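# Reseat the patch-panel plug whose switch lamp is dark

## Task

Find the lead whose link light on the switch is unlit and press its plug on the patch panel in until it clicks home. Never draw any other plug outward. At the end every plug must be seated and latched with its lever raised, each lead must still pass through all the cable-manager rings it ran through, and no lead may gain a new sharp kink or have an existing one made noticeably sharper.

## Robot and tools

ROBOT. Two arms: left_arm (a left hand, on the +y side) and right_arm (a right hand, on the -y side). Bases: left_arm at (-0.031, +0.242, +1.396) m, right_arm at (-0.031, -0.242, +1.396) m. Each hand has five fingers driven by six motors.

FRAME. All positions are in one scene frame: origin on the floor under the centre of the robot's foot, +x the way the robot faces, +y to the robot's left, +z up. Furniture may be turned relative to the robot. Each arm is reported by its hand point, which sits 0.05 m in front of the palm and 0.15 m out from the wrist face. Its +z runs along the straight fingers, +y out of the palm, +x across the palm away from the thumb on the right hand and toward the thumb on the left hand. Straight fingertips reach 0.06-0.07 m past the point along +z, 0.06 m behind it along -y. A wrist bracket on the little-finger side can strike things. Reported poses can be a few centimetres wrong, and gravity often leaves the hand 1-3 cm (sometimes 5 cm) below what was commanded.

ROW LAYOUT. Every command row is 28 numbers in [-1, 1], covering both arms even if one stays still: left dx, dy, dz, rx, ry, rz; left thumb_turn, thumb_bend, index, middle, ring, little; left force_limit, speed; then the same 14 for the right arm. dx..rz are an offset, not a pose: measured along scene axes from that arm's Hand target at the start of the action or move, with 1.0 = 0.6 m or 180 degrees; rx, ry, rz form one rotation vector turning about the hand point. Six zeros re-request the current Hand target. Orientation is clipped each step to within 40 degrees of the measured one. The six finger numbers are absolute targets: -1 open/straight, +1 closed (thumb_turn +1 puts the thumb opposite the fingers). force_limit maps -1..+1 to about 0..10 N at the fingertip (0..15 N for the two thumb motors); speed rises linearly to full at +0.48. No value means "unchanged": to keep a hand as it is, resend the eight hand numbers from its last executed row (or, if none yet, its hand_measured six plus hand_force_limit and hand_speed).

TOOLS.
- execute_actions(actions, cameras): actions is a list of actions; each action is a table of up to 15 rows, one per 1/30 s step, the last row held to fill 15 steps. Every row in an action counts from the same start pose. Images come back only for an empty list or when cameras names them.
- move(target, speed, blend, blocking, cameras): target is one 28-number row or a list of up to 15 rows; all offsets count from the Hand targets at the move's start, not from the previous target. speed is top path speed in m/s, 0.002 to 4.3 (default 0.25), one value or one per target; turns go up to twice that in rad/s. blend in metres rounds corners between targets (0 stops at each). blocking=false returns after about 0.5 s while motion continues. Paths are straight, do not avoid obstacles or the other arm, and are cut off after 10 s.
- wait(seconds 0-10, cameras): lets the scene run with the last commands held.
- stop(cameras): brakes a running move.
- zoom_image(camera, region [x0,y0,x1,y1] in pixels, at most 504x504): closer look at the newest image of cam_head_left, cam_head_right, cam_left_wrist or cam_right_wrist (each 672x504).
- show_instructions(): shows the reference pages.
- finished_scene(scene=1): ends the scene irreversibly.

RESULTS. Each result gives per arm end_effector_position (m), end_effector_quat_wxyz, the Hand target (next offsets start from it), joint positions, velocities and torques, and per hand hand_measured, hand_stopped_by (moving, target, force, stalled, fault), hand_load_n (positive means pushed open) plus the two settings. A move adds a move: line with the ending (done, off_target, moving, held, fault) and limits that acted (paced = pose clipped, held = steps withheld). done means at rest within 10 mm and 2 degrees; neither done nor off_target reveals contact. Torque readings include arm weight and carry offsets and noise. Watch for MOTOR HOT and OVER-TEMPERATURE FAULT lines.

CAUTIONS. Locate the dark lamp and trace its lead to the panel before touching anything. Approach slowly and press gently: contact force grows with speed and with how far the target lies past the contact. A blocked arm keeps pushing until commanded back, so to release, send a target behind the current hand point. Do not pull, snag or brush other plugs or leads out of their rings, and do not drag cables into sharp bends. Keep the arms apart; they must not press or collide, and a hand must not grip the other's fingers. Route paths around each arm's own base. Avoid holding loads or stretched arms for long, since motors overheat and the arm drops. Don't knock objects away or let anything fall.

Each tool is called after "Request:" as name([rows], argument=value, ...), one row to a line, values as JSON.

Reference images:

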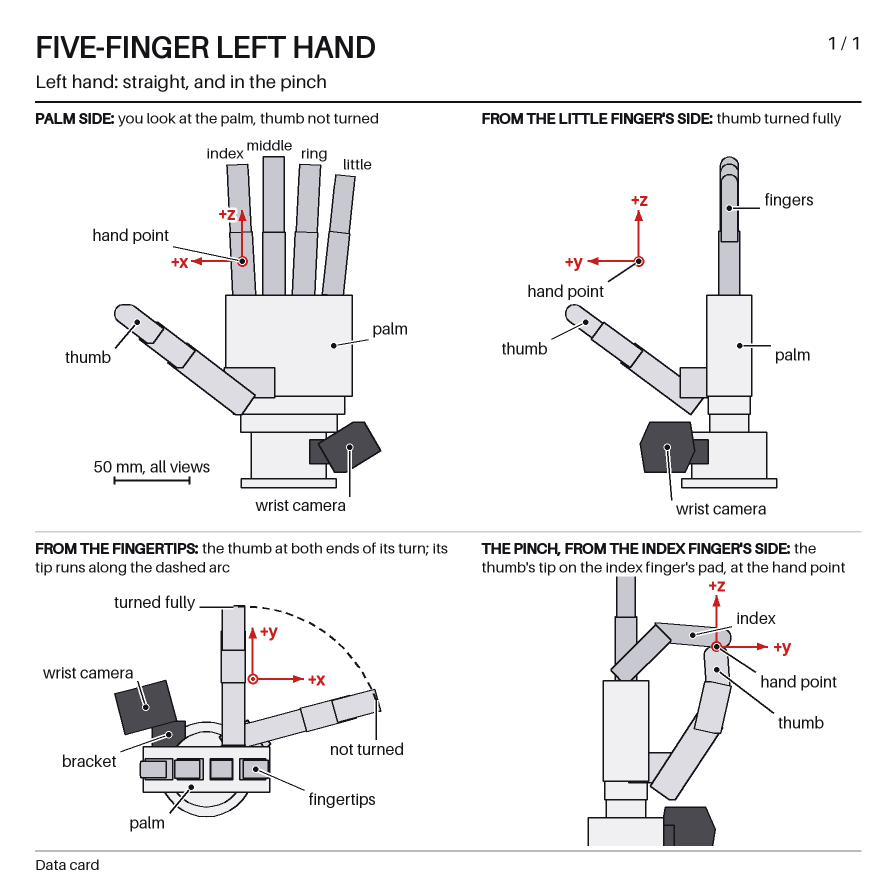

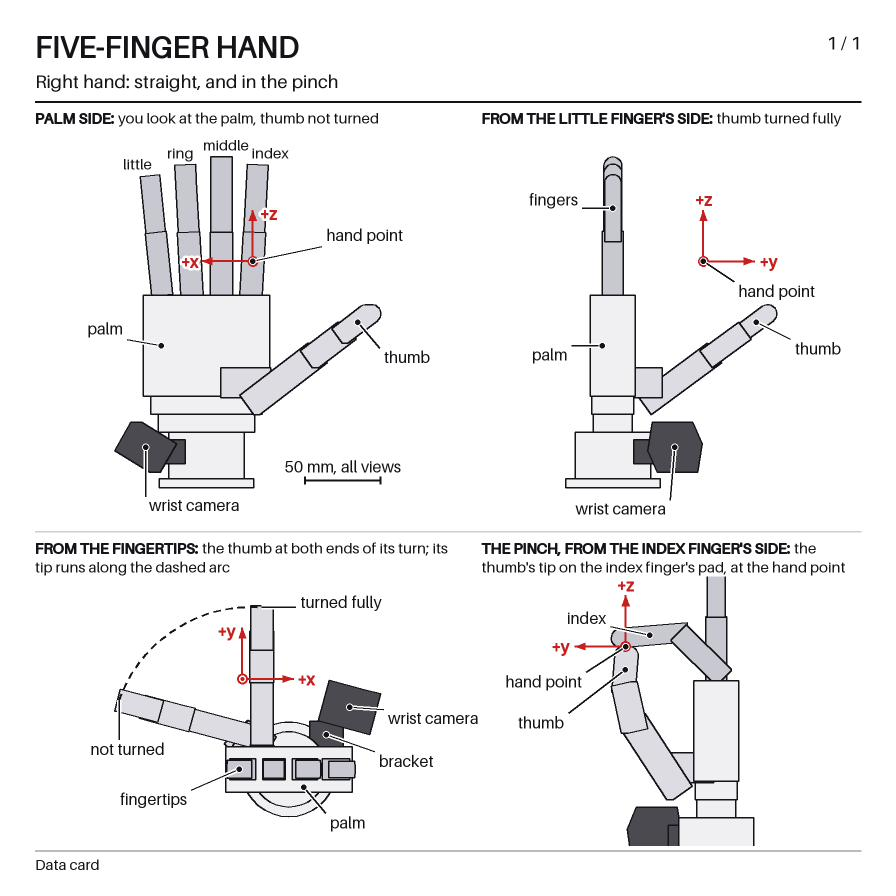

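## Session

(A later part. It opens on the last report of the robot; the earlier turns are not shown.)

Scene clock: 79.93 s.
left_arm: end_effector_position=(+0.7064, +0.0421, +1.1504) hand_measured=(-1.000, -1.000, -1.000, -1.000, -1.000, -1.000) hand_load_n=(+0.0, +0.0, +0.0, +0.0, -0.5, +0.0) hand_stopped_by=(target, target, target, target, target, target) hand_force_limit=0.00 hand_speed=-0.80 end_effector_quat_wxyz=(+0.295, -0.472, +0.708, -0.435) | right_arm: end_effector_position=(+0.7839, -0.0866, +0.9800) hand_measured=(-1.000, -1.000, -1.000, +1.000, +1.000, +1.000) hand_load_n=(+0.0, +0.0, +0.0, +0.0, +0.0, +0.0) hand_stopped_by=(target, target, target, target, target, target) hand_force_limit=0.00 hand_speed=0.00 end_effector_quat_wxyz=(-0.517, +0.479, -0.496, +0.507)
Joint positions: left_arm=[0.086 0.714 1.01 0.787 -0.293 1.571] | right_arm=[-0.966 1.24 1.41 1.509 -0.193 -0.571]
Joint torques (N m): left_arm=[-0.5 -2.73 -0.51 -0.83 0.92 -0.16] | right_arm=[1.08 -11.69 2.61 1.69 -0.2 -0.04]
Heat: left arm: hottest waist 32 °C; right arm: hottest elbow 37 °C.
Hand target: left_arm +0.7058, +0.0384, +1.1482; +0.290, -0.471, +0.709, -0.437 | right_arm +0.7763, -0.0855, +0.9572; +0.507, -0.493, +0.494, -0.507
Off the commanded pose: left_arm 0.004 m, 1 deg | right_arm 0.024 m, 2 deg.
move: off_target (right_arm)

Request:
move([
  [0,0,0,0,0,0,-1,-1,-1,-1,-1,-1,0,-0.8,0,-0.008,0.003,0,0.012,0,-1,-1,-1,1,1,1,0,0],
  [0,0,0,0,0,0,-1,-1,-1,-1,-1,-1,0,-0.8,0.03,-0.005,0.008,0,0.012,0,-1,-1,-1,1,1,1,0,0],
], speed=0.05, cameras=["cam_head_left","cam_head_right","cam_left_wrist"])

Request:
zoom_image(camera="cam_head_left", region=[340, 90, 410, 150])

Request:
zoom_image(camera="cam_left_wrist", region=[310, 150, 370, 210])

Scene clock: 84.17 s.
left_arm: end_effector_position=(+0.7064, +0.0421, +1.1504) hand_measured=(-1.000, -1.000, -1.000, -1.000, -1.000, -1.000) hand_load_n=(+0.0, +0.0, +0.0, +0.0, +0.0, +0.0) hand_stopped_by=(target, target, target, target, target, target) hand_force_limit=0.00 hand_speed=-0.80 end_effector_quat_wxyz=(+0.295, -0.472, +0.708, -0.435) | right_arm: end_effector_position=(+0.7837, -0.0843, +0.9755) hand_measured=(-1.000, -1.000, -1.000, +1.000, +1.000, +1.000) hand_load_n=(+0.0, +0.5, +1.0, +0.0, +0.0, +0.0) hand_stopped_by=(target, target, target, target, target, target) hand_force_limit=0.00 hand_speed=0.00 end_effector_quat_wxyz=(-0.515, +0.486, -0.500, +0.498)
Joint positions: left_arm=[0.086 0.714 1.01 0.787 -0.293 1.571] | right_arm=[-0.966 1.237 1.41 1.482 -0.188 -0.571]
Joint torques (N m): left_arm=[-0.91 -2.14 -0.62 -0.87 0.9 -0.19] | right_arm=[2.84 -13.68 3.96 -0.73 0.35 -0.34]
Heat: left arm: hottest waist 32 °C; right arm: hottest elbow 37 °C.
Hand target: left_arm +0.7058, +0.0384, +1.1482; +0.290, -0.471, +0.709, -0.437 | right_arm +0.7942, -0.0884, +0.9619; +0.497, -0.502, +0.503, -0.497
Off the commanded pose: left_arm 0.004 m, 1 deg | right_arm 0.018 m, 3 deg.
move: off_target (right_arm)
Images, in order (width x height): cam_head_left 672x504, cam_head_right 672x504, cam_left_wrist 672x504.

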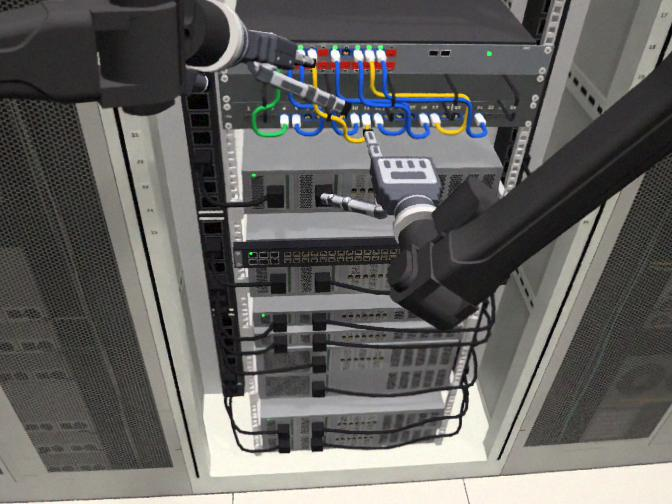

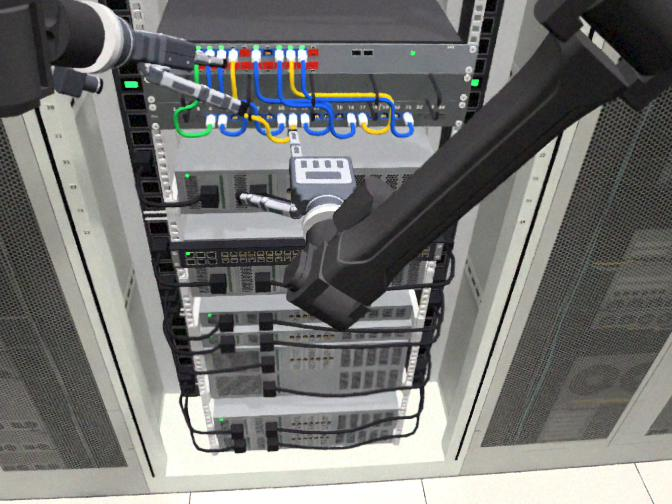

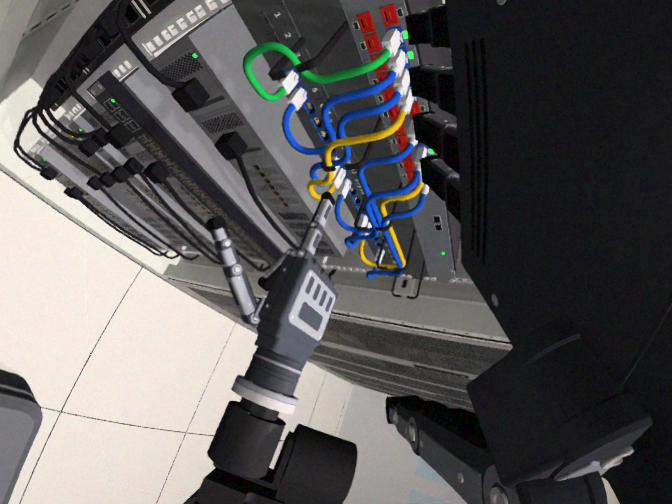

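Scaled by 7.200 from the camera's 672x504 image, which has a finer 960x720 frame.

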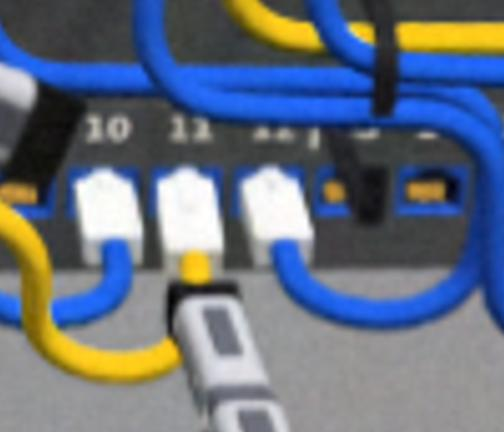

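Scaled by 8.400 from the camera's 672x504 image, which has a finer 960x720 frame.

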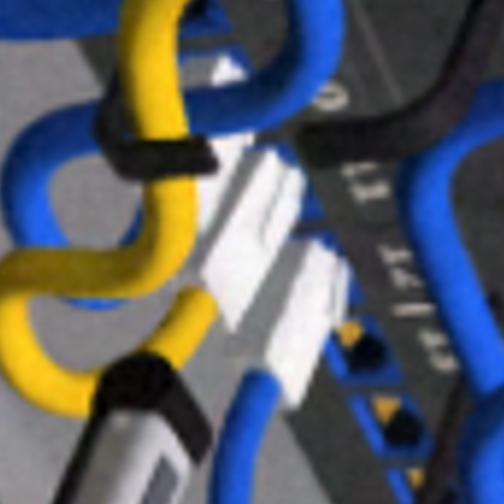

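Request:
move([
  [0,0,0,0,0,0,-1,-1,-1,-1,-1,-1,0,-0.8,-0.048,0,0.015,0,0,0,-1,-1,-1,1,1,1,0,0],
  [0,0,0,0,0,0,-1,-1,-1,-1,-1,-1,0,-0.8,-0.048,-0.03,0.05,0,0,0,-1,-1,-1,1,1,1,0,0],
], speed=0.05)

Scene clock: 87.50 s.
left_arm: end_effector_position=(+0.7064, +0.0421, +1.1504) hand_measured=(-1.000, -1.000, -1.000, -1.000, -1.000, -1.000) hand_load_n=(+0.0, +0.0, -0.5, +0.0, +0.0, +0.0) hand_stopped_by=(target, target, target, target, target, target) hand_force_limit=0.00 hand_speed=-0.80 end_effector_quat_wxyz=(+0.295, -0.472, +0.708, -0.435) | right_arm: end_effector_position=(+0.7656, -0.0994, +0.9927) hand_measured=(-1.000, -1.000, -1.000, +1.000, +1.000, +1.000) hand_load_n=(+0.0, +0.0, +0.0, +0.0, +0.0, +0.0) hand_stopped_by=(target, target, target, target, target, target) hand_force_limit=0.00 hand_speed=0.00 end_effector_quat_wxyz=(-0.502, +0.497, -0.506, +0.495)
Joint positions: left_arm=[0.086 0.714 1.01 0.787 -0.293 1.571] | right_arm=[-0.966 1.156 1.297 1.488 -0.167 -0.593]
Joint torques (N m): left_arm=[-1.32 -2.26 -0.65 -0.87 0.86 -0.18] | right_arm=[1.55 -14.62 0.92 1.51 -0.51 -0.03]
Heat: left arm: hottest waist 32 °C; right arm: hottest elbow 37 °C.
Hand target: left_arm +0.7058, +0.0384, +1.1482; +0.290, -0.471, +0.709, -0.437 | right_arm +0.7654, -0.1064, +0.9920; +0.497, -0.502, +0.503, -0.497
Off the commanded pose: left_arm 0.004 m, 1 deg | right_arm 0.007 m, 1 deg.
move: done

Request:
move([
  [0,0,0,0,0,0,-1,-1,-1,-1,-1,-1,0,-0.8,0.008,0.015,-0.038,0,0,0,-1,-1,-1,1,1,1,0,0],
  [0,0,0,0,0,0,-1,-1,-1,-1,-1,-1,0,-0.8,0.042,0.033,-0.038,0,0,0,-1,-1,-1,1,1,1,0,0],
], speed=0.05)

Scene clock: 89.70 s.
left_arm: end_effector_position=(+0.7064, +0.0421, +1.1504) hand_measured=(-1.000, -1.000, -1.000, -1.000, -1.000, -1.000) hand_load_n=(+0.0, +0.0, +0.0, +0.0, +0.0, +0.0) hand_stopped_by=(target, target, target, target, target, target) hand_force_limit=0.00 hand_speed=-0.80 end_effector_quat_wxyz=(+0.295, -0.472, +0.708, -0.435) | right_arm: end_effector_position=(+0.7914, -0.0988, +0.9766) hand_measured=(-1.000, -1.000, -1.000, +1.000, +1.000, +1.000) hand_load_n=(+0.0, +0.0, +0.0, +0.0, +0.0, +0.0) hand_stopped_by=(target, target, target, target, target, target) hand_force_limit=0.00 hand_speed=0.00 end_effector_quat_wxyz=(-0.496, +0.501, -0.499, +0.504)
Joint positions: left_arm=[0.086 0.714 1.01 0.787 -0.293 1.571] | right_arm=[-0.974 1.205 1.407 1.435 -0.167 -0.608]
Joint torques (N m): left_arm=[-1.14 -2.02 -0.68 -0.79 0.89 -0.17] | right_arm=[4.42 -12.51 2.95 1.44 -0.53 -0.12]
Heat: left arm: hottest waist 32 °C; right arm: hottest elbow 37 °C.
Hand target: left_arm +0.7058, +0.0384, +1.1482; +0.290, -0.471, +0.709, -0.437 | right_arm +0.7907, -0.0866, +0.9692; +0.497, -0.502, +0.503, -0.497
Off the commanded pose: left_arm 0.004 m, 1 deg | right_arm 0.014 m, 1 deg.
move: off_target (right_arm)

Request:
move([
  [0,0,0,0,0,0,-1,-1,-1,-1,-1,-1,0,-0.8,0,0.008,0.028,0,0,0,-1,-1,-1,1,1,1,0,0],
], speed=0.05)

Scene clock: 90.93 s.
left_arm: end_effector_position=(+0.7064, +0.0421, +1.1504) hand_measured=(-1.000, -1.000, -1.000, -1.000, -1.000, -1.000) hand_load_n=(+0.0, +0.0, +0.0, +0.0, +0.0, +0.0) hand_stopped_by=(target, target, target, target, target, target) hand_force_limit=0.00 hand_speed=-0.80 end_effector_quat_wxyz=(+0.295, -0.472, +0.708, -0.435) | right_arm: end_effector_position=(+0.7917, -0.0964, +0.9788) hand_measured=(-1.000, -1.000, -1.000, +1.000, +1.000, +1.000) hand_load_n=(-0.5, +0.0, -1.0, +0.0, +0.0, +0.0) hand_stopped_by=(target, target, target, target, target, target) hand_force_limit=0.00 hand_speed=0.00 end_effector_quat_wxyz=(-0.485, +0.504, -0.500, +0.510)
Joint positions: left_arm=[0.086 0.714 1.01 0.787 -0.293 1.571] | right_arm=[-0.95 1.204 1.404 1.435 -0.151 -0.652]
Joint torques (N m): left_arm=[-1.14 -2.49 -0.76 -0.79 0.87 -0.16] | right_arm=[5.6 -14.51 1.01 1.18 -1.31 -0.08]
Heat: left arm: hottest waist 32 °C; right arm: hottest elbow 37 °C.
Hand target: left_arm +0.7058, +0.0384, +1.1482; +0.290, -0.471, +0.709, -0.437 | right_arm +0.7906, -0.0817, +0.9859; +0.497, -0.502, +0.503, -0.497
Off the commanded pose: left_arm 0.004 m, 1 deg | right_arm 0.016 m, 2 deg.
move: off_target (right_arm)

Request:
move([
  [0,0,0,0,0,0,-1,-1,-1,-1,-1,-1,0,-0.8,0.0,0.003,0.012,0,0,0,-1,-1,-1,1,1,1,0,0],
  [0,0,0,0,0,0,-1,-1,-1,-1,-1,-1,0,-0.8,0.018,0.003,0.008,0,0,0,-1,-1,-1,1,1,1,0,0],
], speed=0.05, cameras=["cam_head_left","cam_head_right","cam_left_wrist"])

Request:
zoom_image(camera="cam_head_left", region=[340, 90, 410, 150])

Request:
zoom_image(camera="cam_left_wrist", region=[310, 150, 370, 210])

Request:
zoom_image(camera="cam_head_right", region=[265, 90, 335, 150])

Scene clock: 92.63 s.
left_arm: end_effector_position=(+0.7064, +0.0421, +1.1504) hand_measured=(-1.000, -1.000, -1.000, -1.000, -1.000, -1.000) hand_load_n=(+0.0, +0.0, +0.0, +0.0, +0.0, +0.0) hand_stopped_by=(target, target, target, target, target, target) hand_force_limit=0.00 hand_speed=-0.80 end_effector_quat_wxyz=(+0.295, -0.472, +0.708, -0.435) | right_arm: end_effector_position=(+0.7946, -0.0963, +0.9836) hand_measured=(-1.000, -1.000, -1.000, +1.000, +1.000, +1.000) hand_load_n=(+0.0, +0.0, -1.0, +0.0, +0.0, +0.0) hand_stopped_by=(target, target, target, target, target, target) hand_force_limit=0.00 hand_speed=0.00 end_effector_quat_wxyz=(-0.481, +0.507, -0.501, +0.510)
Joint positions: left_arm=[0.086 0.714 1.01 0.787 -0.293 1.571] | right_arm=[-0.934 1.192 1.4 1.421 -0.145 -0.676]
Joint torques (N m): left_arm=[-0.85 -2.32 -0.62 -0.9 0.92 -0.18] | right_arm=[5.95 -13.86 2.67 0.59 -1.59 -0.05]
Heat: left arm: hottest waist 32 °C; right arm: hottest elbow 36 °C.
Hand target: left_arm +0.7058, +0.0384, +1.1482; +0.290, -0.471, +0.709, -0.437 | right_arm +0.8013, -0.0799, +0.9907; +0.497, -0.502, +0.503, -0.497
Off the commanded pose: left_arm 0.004 m, 1 deg | right_arm 0.019 m, 2 deg.
move: off_target (right_arm)
Images, in order (width x height): cam_head_left 672x504, cam_head_right 672x504, cam_left_wrist 672x504.

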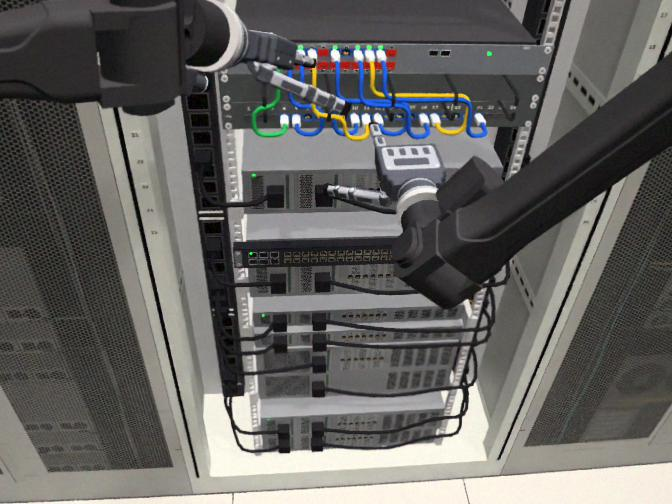

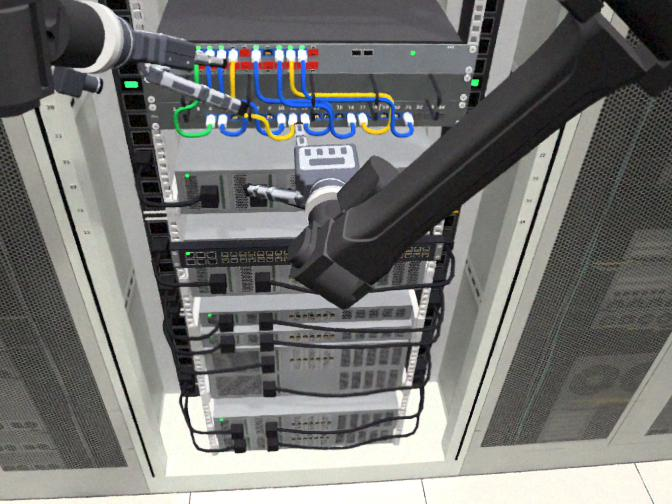

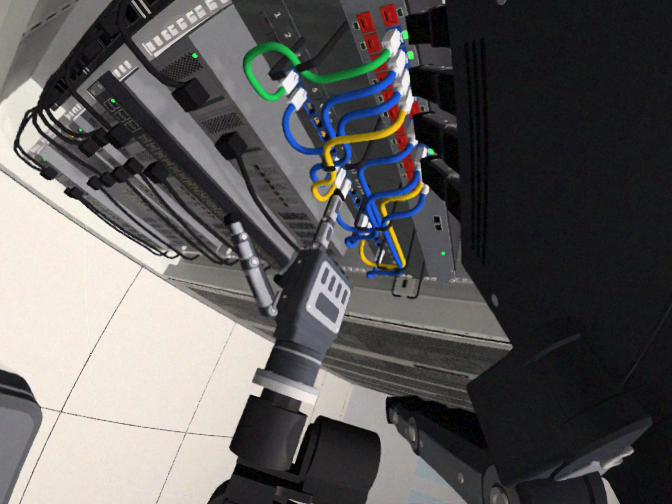

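Scaled by 7.200 from the camera's 672x504 image, which has a finer 960x720 frame.

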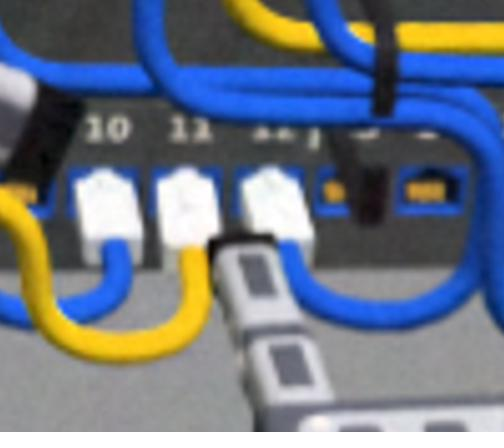

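Scaled by 8.400 from the camera's 672x504 image, which has a finer 960x720 frame.

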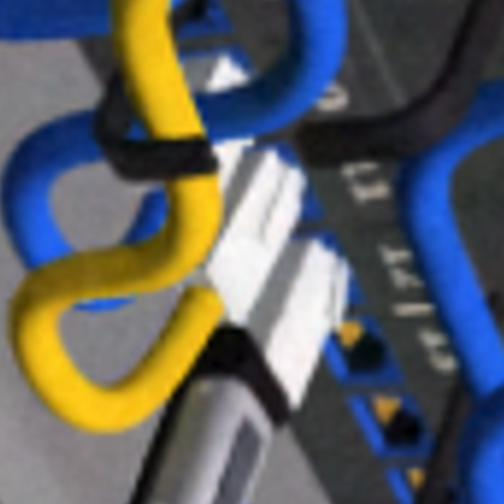

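Scaled by 7.200 from the camera's 672x504 image, which has a finer 960x720 frame.

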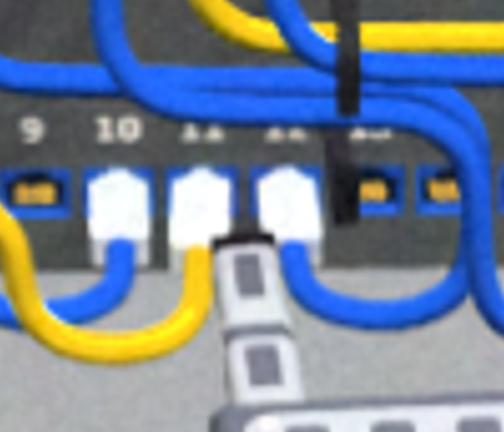

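Request:
move([
  [0,0,0,0,0,0,-1,-1,-1,-1,-1,-1,0,-0.8,0.04,0,-0.005,0,0,0,-1,-1,-1,1,1,1,0,0],
  [0,0,0,0,0,0,-1,-1,-1,-1,-1,-1,0,-0.8,0.07,0,-0.008,0,0,0,-1,-1,-1,1,1,1,0,0],
], speed=0.06, cameras=["cam_head_left","cam_head_right","cam_left_wrist"])

Request:
zoom_image(camera="cam_head_left", region=[340, 90, 410, 150])

Request:
zoom_image(camera="cam_left_wrist", region=[310, 150, 370, 210])

Request:
zoom_image(camera="cam_head_right", region=[265, 90, 335, 150])

Scene clock: 94.13 s.
left_arm: end_effector_position=(+0.7064, +0.0421, +1.1504) hand_measured=(-1.000, -1.000, -1.000, -1.000, -1.000, -1.000) hand_load_n=(+0.0, +0.0, +0.0, +0.0, +0.0, +0.0) hand_stopped_by=(target, target, target, target, target, target) hand_force_limit=0.00 hand_speed=-0.80 end_effector_quat_wxyz=(+0.295, -0.472, +0.708, -0.435) | right_arm: end_effector_position=(+0.7994, -0.0961, +0.9826) hand_measured=(-1.000, -1.000, -1.000, +1.000, +1.000, +1.000) hand_load_n=(-0.5, +0.0, +1.0, +0.0, +0.0, +0.0) hand_stopped_by=(target, target, target, target, target, target) hand_force_limit=0.00 hand_speed=0.00 end_effector_quat_wxyz=(-0.482, +0.509, -0.502, +0.507)
Joint positions: left_arm=[0.086 0.714 1.01 0.787 -0.293 1.571] | right_arm=[-0.933 1.192 1.414 1.4 -0.145 -0.674]
Joint torques (N m): left_arm=[-1.03 -2.37 -0.58 -0.77 0.9 -0.19] | right_arm=[6.71 -12.75 9.11 -2.35 -1.6 -0.15]
Heat: left arm: hottest waist 32 °C; right arm: hottest elbow 37 °C.
Hand target: left_arm +0.7058, +0.0384, +1.1482; +0.290, -0.471, +0.709, -0.437 | right_arm +0.8434, -0.0800, +0.9859; +0.497, -0.502, +0.503, -0.497
Off the commanded pose: left_arm 0.004 m, 1 deg | right_arm 0.047 m, 2 deg.
move: off_target (right_arm)
Images, in order (width x height): cam_head_left 672x504, cam_head_right 672x504, cam_left_wrist 672x504.

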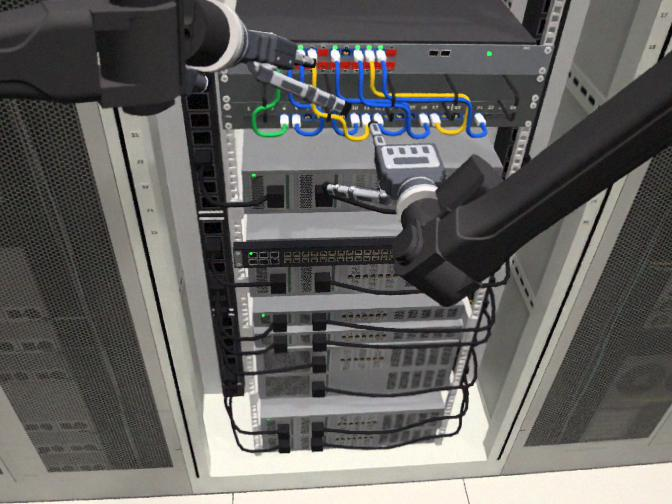

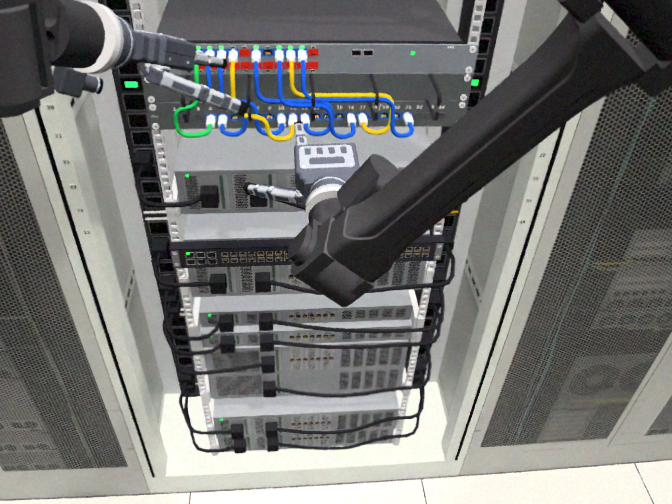

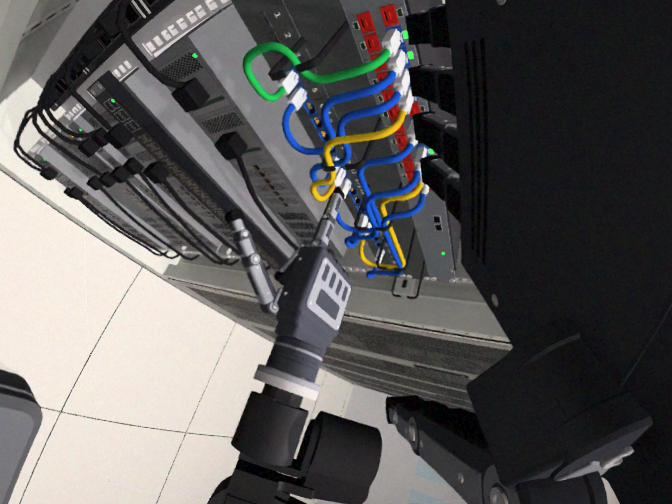

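Scaled by 7.200 from the camera's 672x504 image, which has a finer 960x720 frame.

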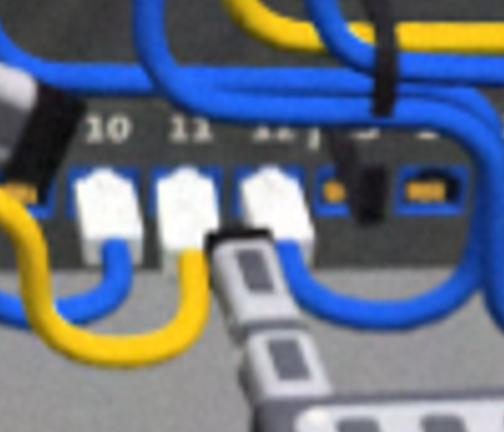

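Scaled by 8.400 from the camera's 672x504 image, which has a finer 960x720 frame.

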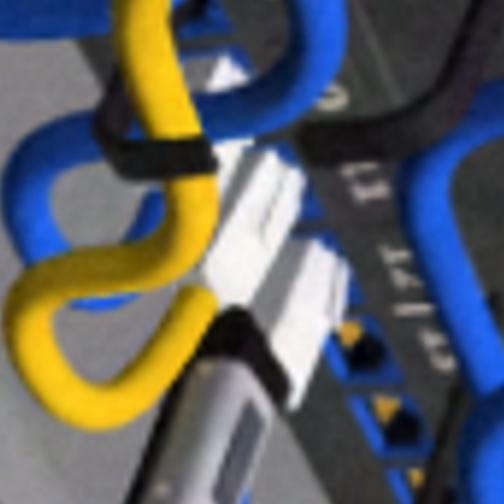

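Scaled by 7.200 from the camera's 672x504 image, which has a finer 960x720 frame.

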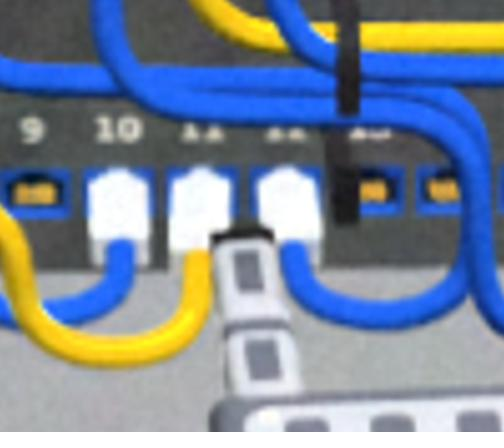

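Request:
move([
  [0,0,0,0,0,0,-1,-1,-1,-1,-1,-1,0,-0.8,0.03,0,0,0,0,0,-1,-1,-1,1,1,1,0,0],
], speed=0.05, cameras=["cam_head_left","cam_left_wrist"])

Request:
zoom_image(camera="cam_head_left", region=[340, 90, 410, 150])

Request:
zoom_image(camera="cam_left_wrist", region=[310, 150, 370, 210])

Scene clock: 95.20 s.
left_arm: end_effector_position=(+0.7064, +0.0421, +1.1504) hand_measured=(-1.000, -1.000, -1.000, -1.000, -1.000, -1.000) hand_load_n=(-0.5, +0.0, +0.0, +0.0, +0.0, +0.0) hand_stopped_by=(target, target, target, target, target, target) hand_force_limit=0.00 hand_speed=-0.80 end_effector_quat_wxyz=(+0.295, -0.472, +0.708, -0.435) | right_arm: end_effector_position=(+0.8002, -0.0959, +0.9827) hand_measured=(-1.000, -1.000, -1.000, +1.000, +1.000, +1.000) hand_load_n=(+0.0, +0.0, +1.0, +0.0, +0.0, +0.0) hand_stopped_by=(target, target, target, target, target, target) hand_force_limit=0.00 hand_speed=0.00 end_effector_quat_wxyz=(-0.483, +0.508, -0.503, +0.506)
Joint positions: left_arm=[0.086 0.714 1.01 0.787 -0.293 1.571] | right_arm=[-0.933 1.192 1.416 1.397 -0.146 -0.67]
Joint torques (N m): left_arm=[-1.03 -2.32 -0.64 -0.79 0.87 -0.17] | right_arm=[7.12 -12.75 11.23 -3.66 -1.6 -0.27]
Heat: left arm: hottest waist 32 °C; right arm: hottest elbow 37 °C.
Hand target: left_arm +0.7058, +0.0384, +1.1482; +0.290, -0.471, +0.709, -0.437 | right_arm +0.8614, -0.0800, +0.9859; +0.497, -0.502, +0.503, -0.497
Off the commanded pose: left_arm 0.004 m, 1 deg | right_arm 0.063 m, 2 deg.
move: off_target (right_arm)
Images, in order (width x height): cam_head_left 672x504, cam_left_wrist 672x504.

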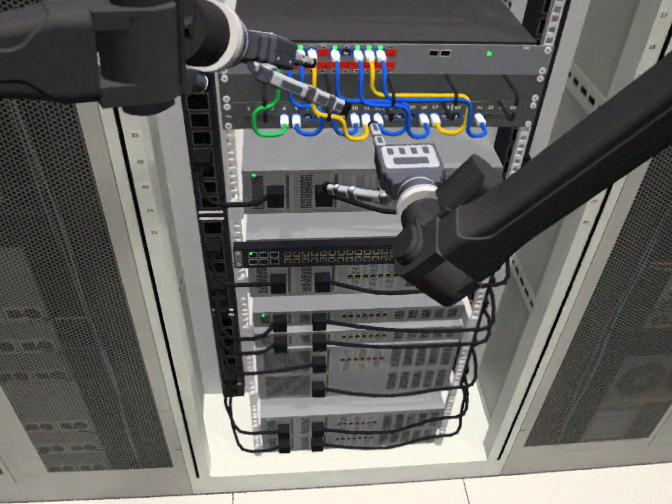

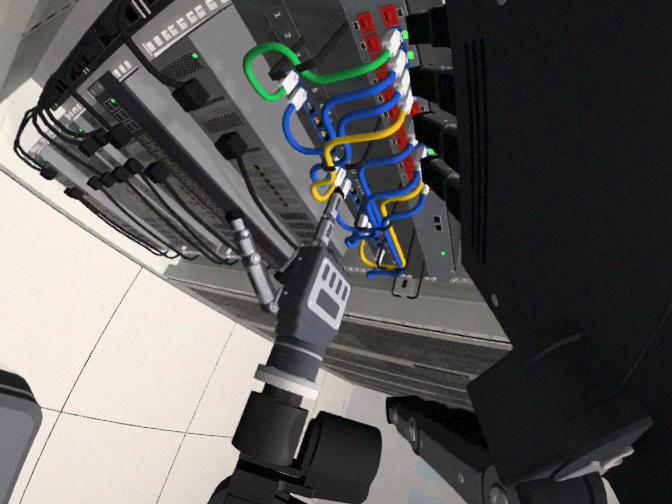

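Scaled by 7.200 from the camera's 672x504 image, which has a finer 960x720 frame.

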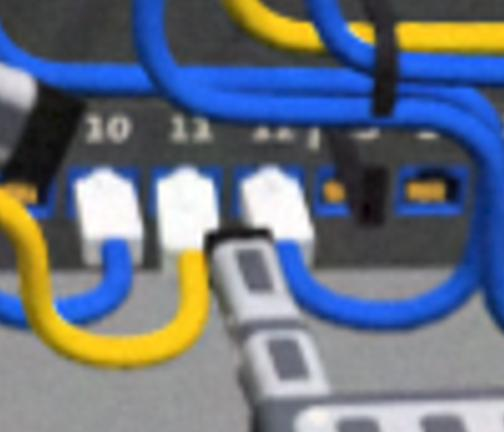

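Scaled by 8.400 from the camera's 672x504 image, which has a finer 960x720 frame.

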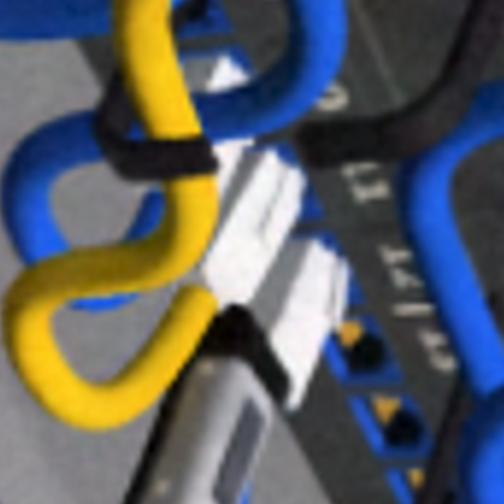

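Request:
move([
  [0,0,0,0,0,0,-1,-1,-1,-1,-1,-1,0,-0.8,0,0.008,0,0,-0.03,0,-1,-1,-1,1,1,1,0,0],
], speed=0.05, cameras=["cam_head_left","cam_left_wrist"])

Request:
zoom_image(camera="cam_head_left", region=[340, 90, 410, 150])

Request:
zoom_image(camera="cam_left_wrist", region=[310, 150, 370, 210])

Scene clock: 98.43 s.
left_arm: end_effector_position=(+0.7064, +0.0421, +1.1504) hand_measured=(-1.000, -1.000, -1.000, -1.000, -1.000, -1.000) hand_load_n=(+0.0, +0.0, +0.0, +0.0, +0.0, +0.0) hand_stopped_by=(target, target, target, target, target, target) hand_force_limit=0.00 hand_speed=-0.80 end_effector_quat_wxyz=(+0.295, -0.472, +0.708, -0.435) | right_arm: end_effector_position=(+0.8040, -0.0937, +0.9801) hand_measured=(-1.000, -1.000, -1.000, +1.000, +1.000, +1.000) hand_load_n=(+0.0, +0.0, +1.0, +0.0, +0.0, +0.0) hand_stopped_by=(target, target, target, target, target, target) hand_force_limit=0.00 hand_speed=0.00 end_effector_quat_wxyz=(-0.494, +0.486, -0.494, +0.524)
Joint positions: left_arm=[0.086 0.714 1.01 0.787 -0.293 1.571] | right_arm=[-0.945 1.242 1.462 1.463 -0.164 -0.642]
Joint torques (N m): left_arm=[-1.2 -2.02 -0.53 -0.73 0.91 -0.18] | right_arm=[6.18 -12.22 11.21 -2.58 -3.08 -0.15]
Heat: left arm: hottest waist 32 °C; right arm: hottest elbow 37 °C.
Hand target: left_arm +0.7058, +0.0384, +1.1482; +0.290, -0.471, +0.709, -0.437 | right_arm +0.8615, -0.0753, +0.9859; +0.520, -0.478, +0.479, -0.520
Off the commanded pose: left_arm 0.004 m, 1 deg | right_arm 0.061 m, 4 deg.
move: off_target (right_arm)
Images, in order (width x height): cam_head_left 672x504, cam_left_wrist 672x504.

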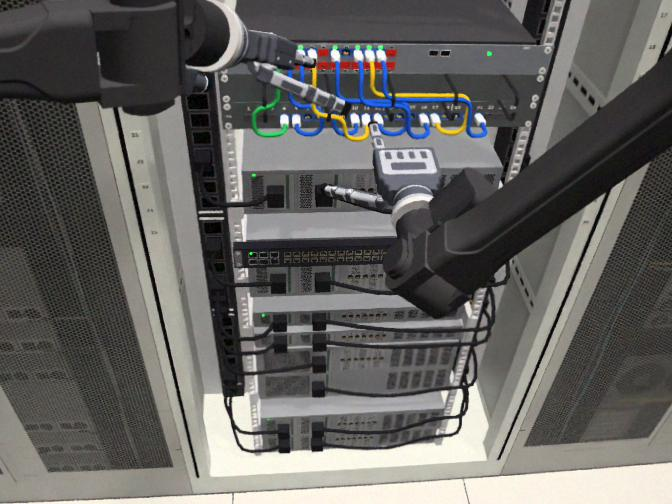

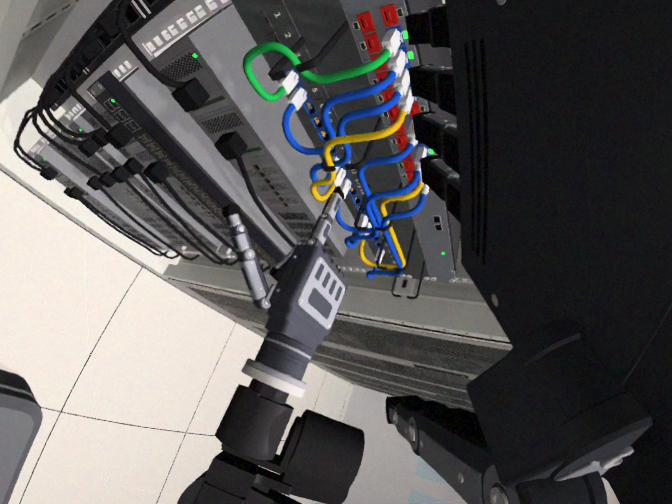

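Scaled by 7.200 from the camera's 672x504 image, which has a finer 960x720 frame.

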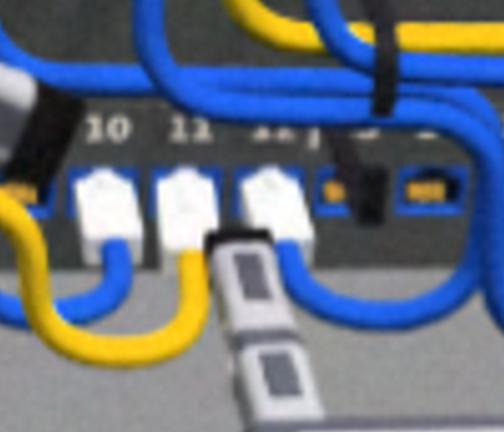

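Scaled by 8.400 from the camera's 672x504 image, which has a finer 960x720 frame.

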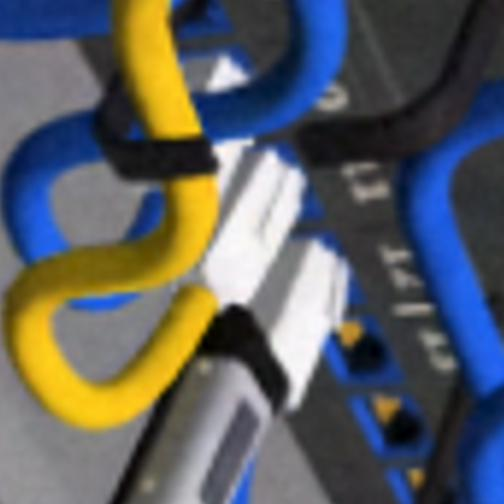

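Request:
move([
  [0,0,0,0,0,0,-1,-1,-1,-1,-1,-1,0,-0.8,-0.144,-0.03,0.01,0,0.03,0,-1,-1,-1,1,1,1,0,0],
  [0,0,0,0,0,0,-1,-1,-1,-1,-1,-1,0,-0.8,-0.155,-0.052,0.01,0,0.03,0,-1,-1,-1,1,1,1,0,0],
  [0,0,0,0,0,0,-1,-1,-1,-1,-1,-1,0,-0.8,-0.155,-0.03,-0.028,0,0.03,0,-1,-1,-1,1,1,1,0,0],
  [0,0,0,0,0,0,-1,-1,-1,-1,-1,-1,0,-0.8,-0.13,-0.018,-0.028,0,0.03,0,-1,-1,-1,1,1,1,0,0],
], speed=0.06)

Scene clock: 105.17 s.
left_arm: end_effector_position=(+0.7064, +0.0421, +1.1504) hand_measured=(-1.000, -1.000, -1.000, -1.000, -1.000, -1.000) hand_load_n=(-0.5, +0.0, +0.0, +0.0, +0.0, +0.0) hand_stopped_by=(target, target, target, target, target, target) hand_force_limit=0.00 hand_speed=-0.80 end_effector_quat_wxyz=(+0.295, -0.472, +0.708, -0.435) | right_arm: end_effector_position=(+0.7862, -0.0955, +0.9802) hand_measured=(-1.000, -1.000, -1.000, +1.000, +1.000, +1.000) hand_load_n=(+0.0, +0.0, +0.0, +0.0, +0.0, +0.0) hand_stopped_by=(target, target, target, target, target, target) hand_force_limit=0.00 hand_speed=0.00 end_effector_quat_wxyz=(-0.499, +0.496, -0.502, +0.503)
Joint positions: left_arm=[0.086 0.714 1.01 0.787 -0.293 1.571] | right_arm=[-0.965 1.203 1.389 1.455 -0.166 -0.606]
Joint torques (N m): left_arm=[-0.67 -2.84 -0.5 -0.91 0.85 -0.18] | right_arm=[3.55 -12.4 2.63 1.44 -0.58 -0.13]
Heat: left arm: hottest waist 32 °C; right arm: hottest elbow 38 °C.
Hand target: left_arm +0.7058, +0.0384, +1.1482; +0.290, -0.471, +0.709, -0.437 | right_arm +0.7836, -0.0861, +0.9694; +0.497, -0.502, +0.503, -0.497
Off the commanded pose: left_arm 0.004 m, 1 deg | right_arm 0.015 m, 1 deg.
move: off_target (right_arm)

Request:
move([
  [0,0,0,0,0,0,-1,-1,-1,-1,-1,-1,0,-0.8,-0.006,0,-0.016,0,0,0,-1,-1,-1,1,1,1,0,0],
  [0,0,0,0,0,0,-1,-1,-1,-1,-1,-1,0,-0.8,0.008,0,-0.014,0,0,0,-1,-1,-1,1,1,1,0,0],
], speed=0.05)

Scene clock: 106.63 s.
left_arm: end_effector_position=(+0.7064, +0.0421, +1.1504) hand_measured=(-1.000, -1.000, -1.000, -1.000, -1.000, -1.000) hand_load_n=(-0.5, +0.0, +0.0, +0.0, +0.0, +0.0) hand_stopped_by=(target, target, target, target, target, target) hand_force_limit=0.00 hand_speed=-0.80 end_effector_quat_wxyz=(+0.295, -0.472, +0.708, -0.435) | right_arm: end_effector_position=(+0.7932, -0.0954, +0.9770) hand_measured=(-1.000, -1.000, -1.000, +1.000, +1.000, +1.000) hand_load_n=(-0.5, +0.0, +0.0, +0.0, +0.5, +0.0) hand_stopped_by=(target, target, target, target, target, target) hand_force_limit=0.00 hand_speed=0.00 end_effector_quat_wxyz=(-0.499, +0.492, -0.503, +0.506)
Joint positions: left_arm=[0.086 0.714 1.01 0.787 -0.293 1.571] | right_arm=[-0.965 1.218 1.42 1.449 -0.162 -0.602]
Joint torques (N m): left_arm=[-0.97 -2.26 -0.68 -0.79 0.81 -0.18] | right_arm=[2.67 -12.28 2.78 1.31 -0.7 -0.04]
Heat: left arm: hottest waist 32 °C; right arm: hottest elbow 38 °C.
Hand target: left_arm +0.7058, +0.0384, +1.1482; +0.290, -0.471, +0.709, -0.437 | right_arm +0.7884, -0.0861, +0.9609; +0.497, -0.502, +0.503, -0.497
Off the commanded pose: left_arm 0.004 m, 1 deg | right_arm 0.019 m, 1 deg.
move: off_target (right_arm)

Request:
move([
  [0,0,0,0,0,0,-1,-1,-1,-1,-1,-1,0,-0.8,0.0,0.0,-0.007,0,0,0,-1,-1,-1,1,1,1,0,0],
  [0,0,0,0,0,0,-1,-1,-1,-1,-1,-1,0,-0.8,0.025,0.004,-0.007,0,0,0,-1,-1,-1,1,1,1,0,0],
], speed=0.05, cameras=["cam_head_left","cam_head_right","cam_left_wrist"])

Request:
zoom_image(camera="cam_head_left", region=[340, 90, 410, 150])

Request:
zoom_image(camera="cam_left_wrist", region=[310, 150, 370, 210])

Request:
zoom_image(camera="cam_head_right", region=[265, 90, 335, 150])

Scene clock: 108.10 s.
left_arm: end_effector_position=(+0.7064, +0.0421, +1.1504) hand_measured=(-1.000, -1.000, -1.000, -1.000, -1.000, -1.000) hand_load_n=(+0.0, +0.0, +0.0, +0.0, +0.0, +0.0) hand_stopped_by=(target, target, target, target, target, target) hand_force_limit=0.00 hand_speed=-0.80 end_effector_quat_wxyz=(+0.295, -0.472, +0.708, -0.435) | right_arm: end_effector_position=(+0.7995, -0.0952, +0.9743) hand_measured=(-1.000, -1.000, -1.000, +1.000, +1.000, +1.000) hand_load_n=(+0.0, +0.0, +0.5, +0.0, +0.0, +0.0) hand_stopped_by=(target, target, target, target, target, target) hand_force_limit=0.00 hand_speed=0.00 end_effector_quat_wxyz=(-0.498, +0.491, -0.503, +0.507)
Joint positions: left_arm=[0.086 0.714 1.01 0.787 -0.293 1.571] | right_arm=[-0.965 1.229 1.446 1.437 -0.16 -0.602]
Joint torques (N m): left_arm=[-0.91 -2.08 -0.59 -0.75 0.87 -0.18] | right_arm=[3.08 -11.81 4.57 0.2 -0.78 -0.11]
Heat: left arm: hottest waist 32 °C; right arm: hottest elbow 37 °C.
Hand target: left_arm +0.7058, +0.0384, +1.1482; +0.290, -0.471, +0.709, -0.437 | right_arm +0.8032, -0.0835, +0.9565; +0.497, -0.502, +0.503, -0.497
Off the commanded pose: left_arm 0.004 m, 1 deg | right_arm 0.021 m, 2 deg.
move: off_target (right_arm)
Images, in order (width x height): cam_head_left 672x504, cam_head_right 672x504, cam_left_wrist 672x504.

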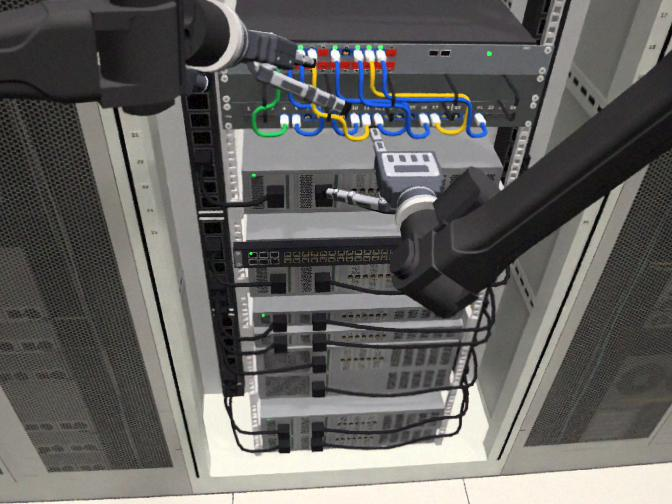

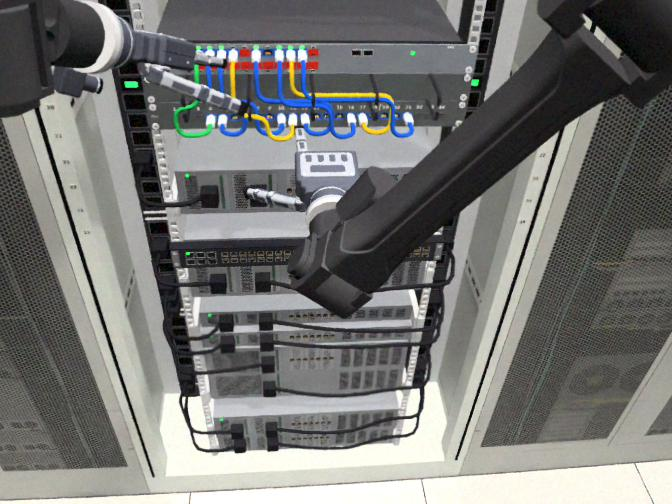

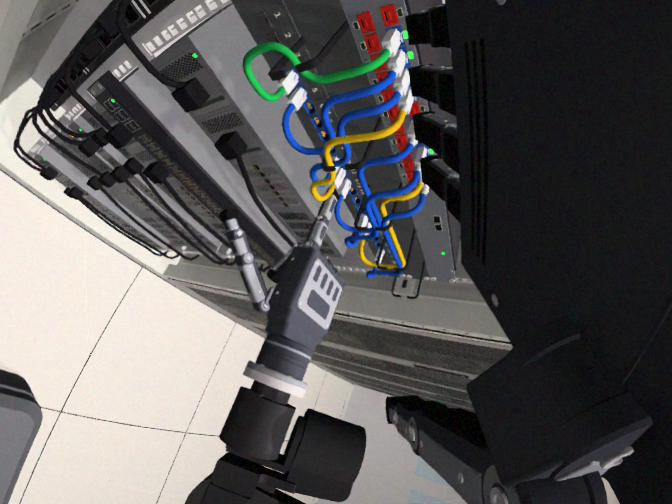

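Scaled by 7.200 from the camera's 672x504 image, which has a finer 960x720 frame.

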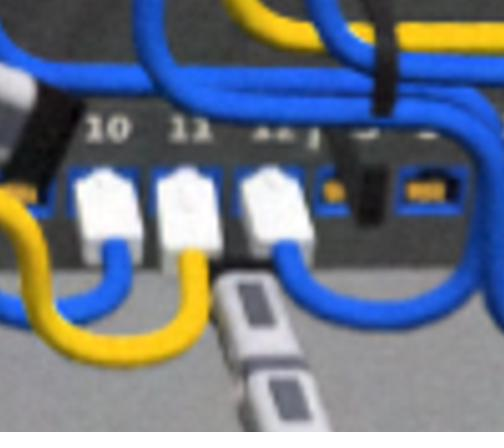

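Scaled by 8.400 from the camera's 672x504 image, which has a finer 960x720 frame.

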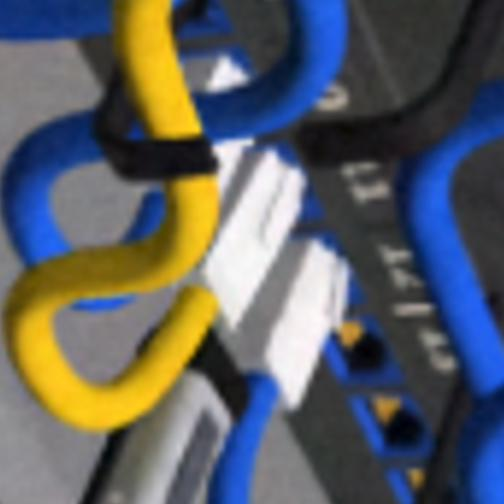

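Scaled by 7.200 from the camera's 672x504 image, which has a finer 960x720 frame.

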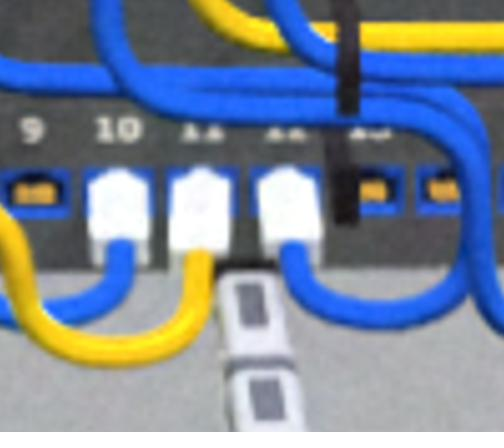

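Request:
move([
  [0,0,0,0,0,0,-1,-1,-1,-1,-1,-1,0,-0.8,-0.02,0.0,0.0,0,0,0,-1,-1,-1,1,1,1,0,0],
  [0,0,0,0,0,0,-1,-1,-1,-1,-1,-1,0,-0.8,-0.02,0.002,0.04,0,0,0,-1,-1,-1,1,1,1,0,0],
], speed=0.05)

Scene clock: 110.33 s.
left_arm: end_effector_position=(+0.7064, +0.0421, +1.1504) hand_measured=(-1.000, -1.000, -1.000, -1.000, -1.000, -1.000) hand_load_n=(-0.5, +0.0, +0.0, -0.5, +0.0, +0.0) hand_stopped_by=(target, target, target, target, target, target) hand_force_limit=0.00 hand_speed=-0.80 end_effector_quat_wxyz=(+0.295, -0.472, +0.708, -0.435) | right_arm: end_effector_position=(+0.7948, -0.0965, +0.9761) hand_measured=(-1.000, -1.000, -1.000, +1.000, +1.000, +1.000) hand_load_n=(+0.0, +0.0, -1.5, +0.0, +0.0, +0.0) hand_stopped_by=(target, target, target, target, target, target) hand_force_limit=0.00 hand_speed=0.00 end_effector_quat_wxyz=(-0.488, +0.502, -0.499, +0.511)
Joint positions: left_arm=[0.086 0.714 1.01 0.787 -0.293 1.571] | right_arm=[-0.956 1.215 1.421 1.436 -0.154 -0.642]
Joint torques (N m): left_arm=[-0.79 -2.61 -0.46 -0.79 0.89 -0.17] | right_arm=[5.36 -14.56 0.68 1.24 -1.14 -0.08]
Heat: left arm: hottest waist 32 °C; right arm: hottest elbow 37 °C.
Hand target: left_arm +0.7058, +0.0384, +1.1482; +0.290, -0.471, +0.709, -0.437 | right_arm +0.7911, -0.0824, +0.9804; +0.497, -0.503, +0.503, -0.497
Off the commanded pose: left_arm 0.004 m, 1 deg | right_arm 0.015 m, 2 deg.
move: off_target (right_arm)


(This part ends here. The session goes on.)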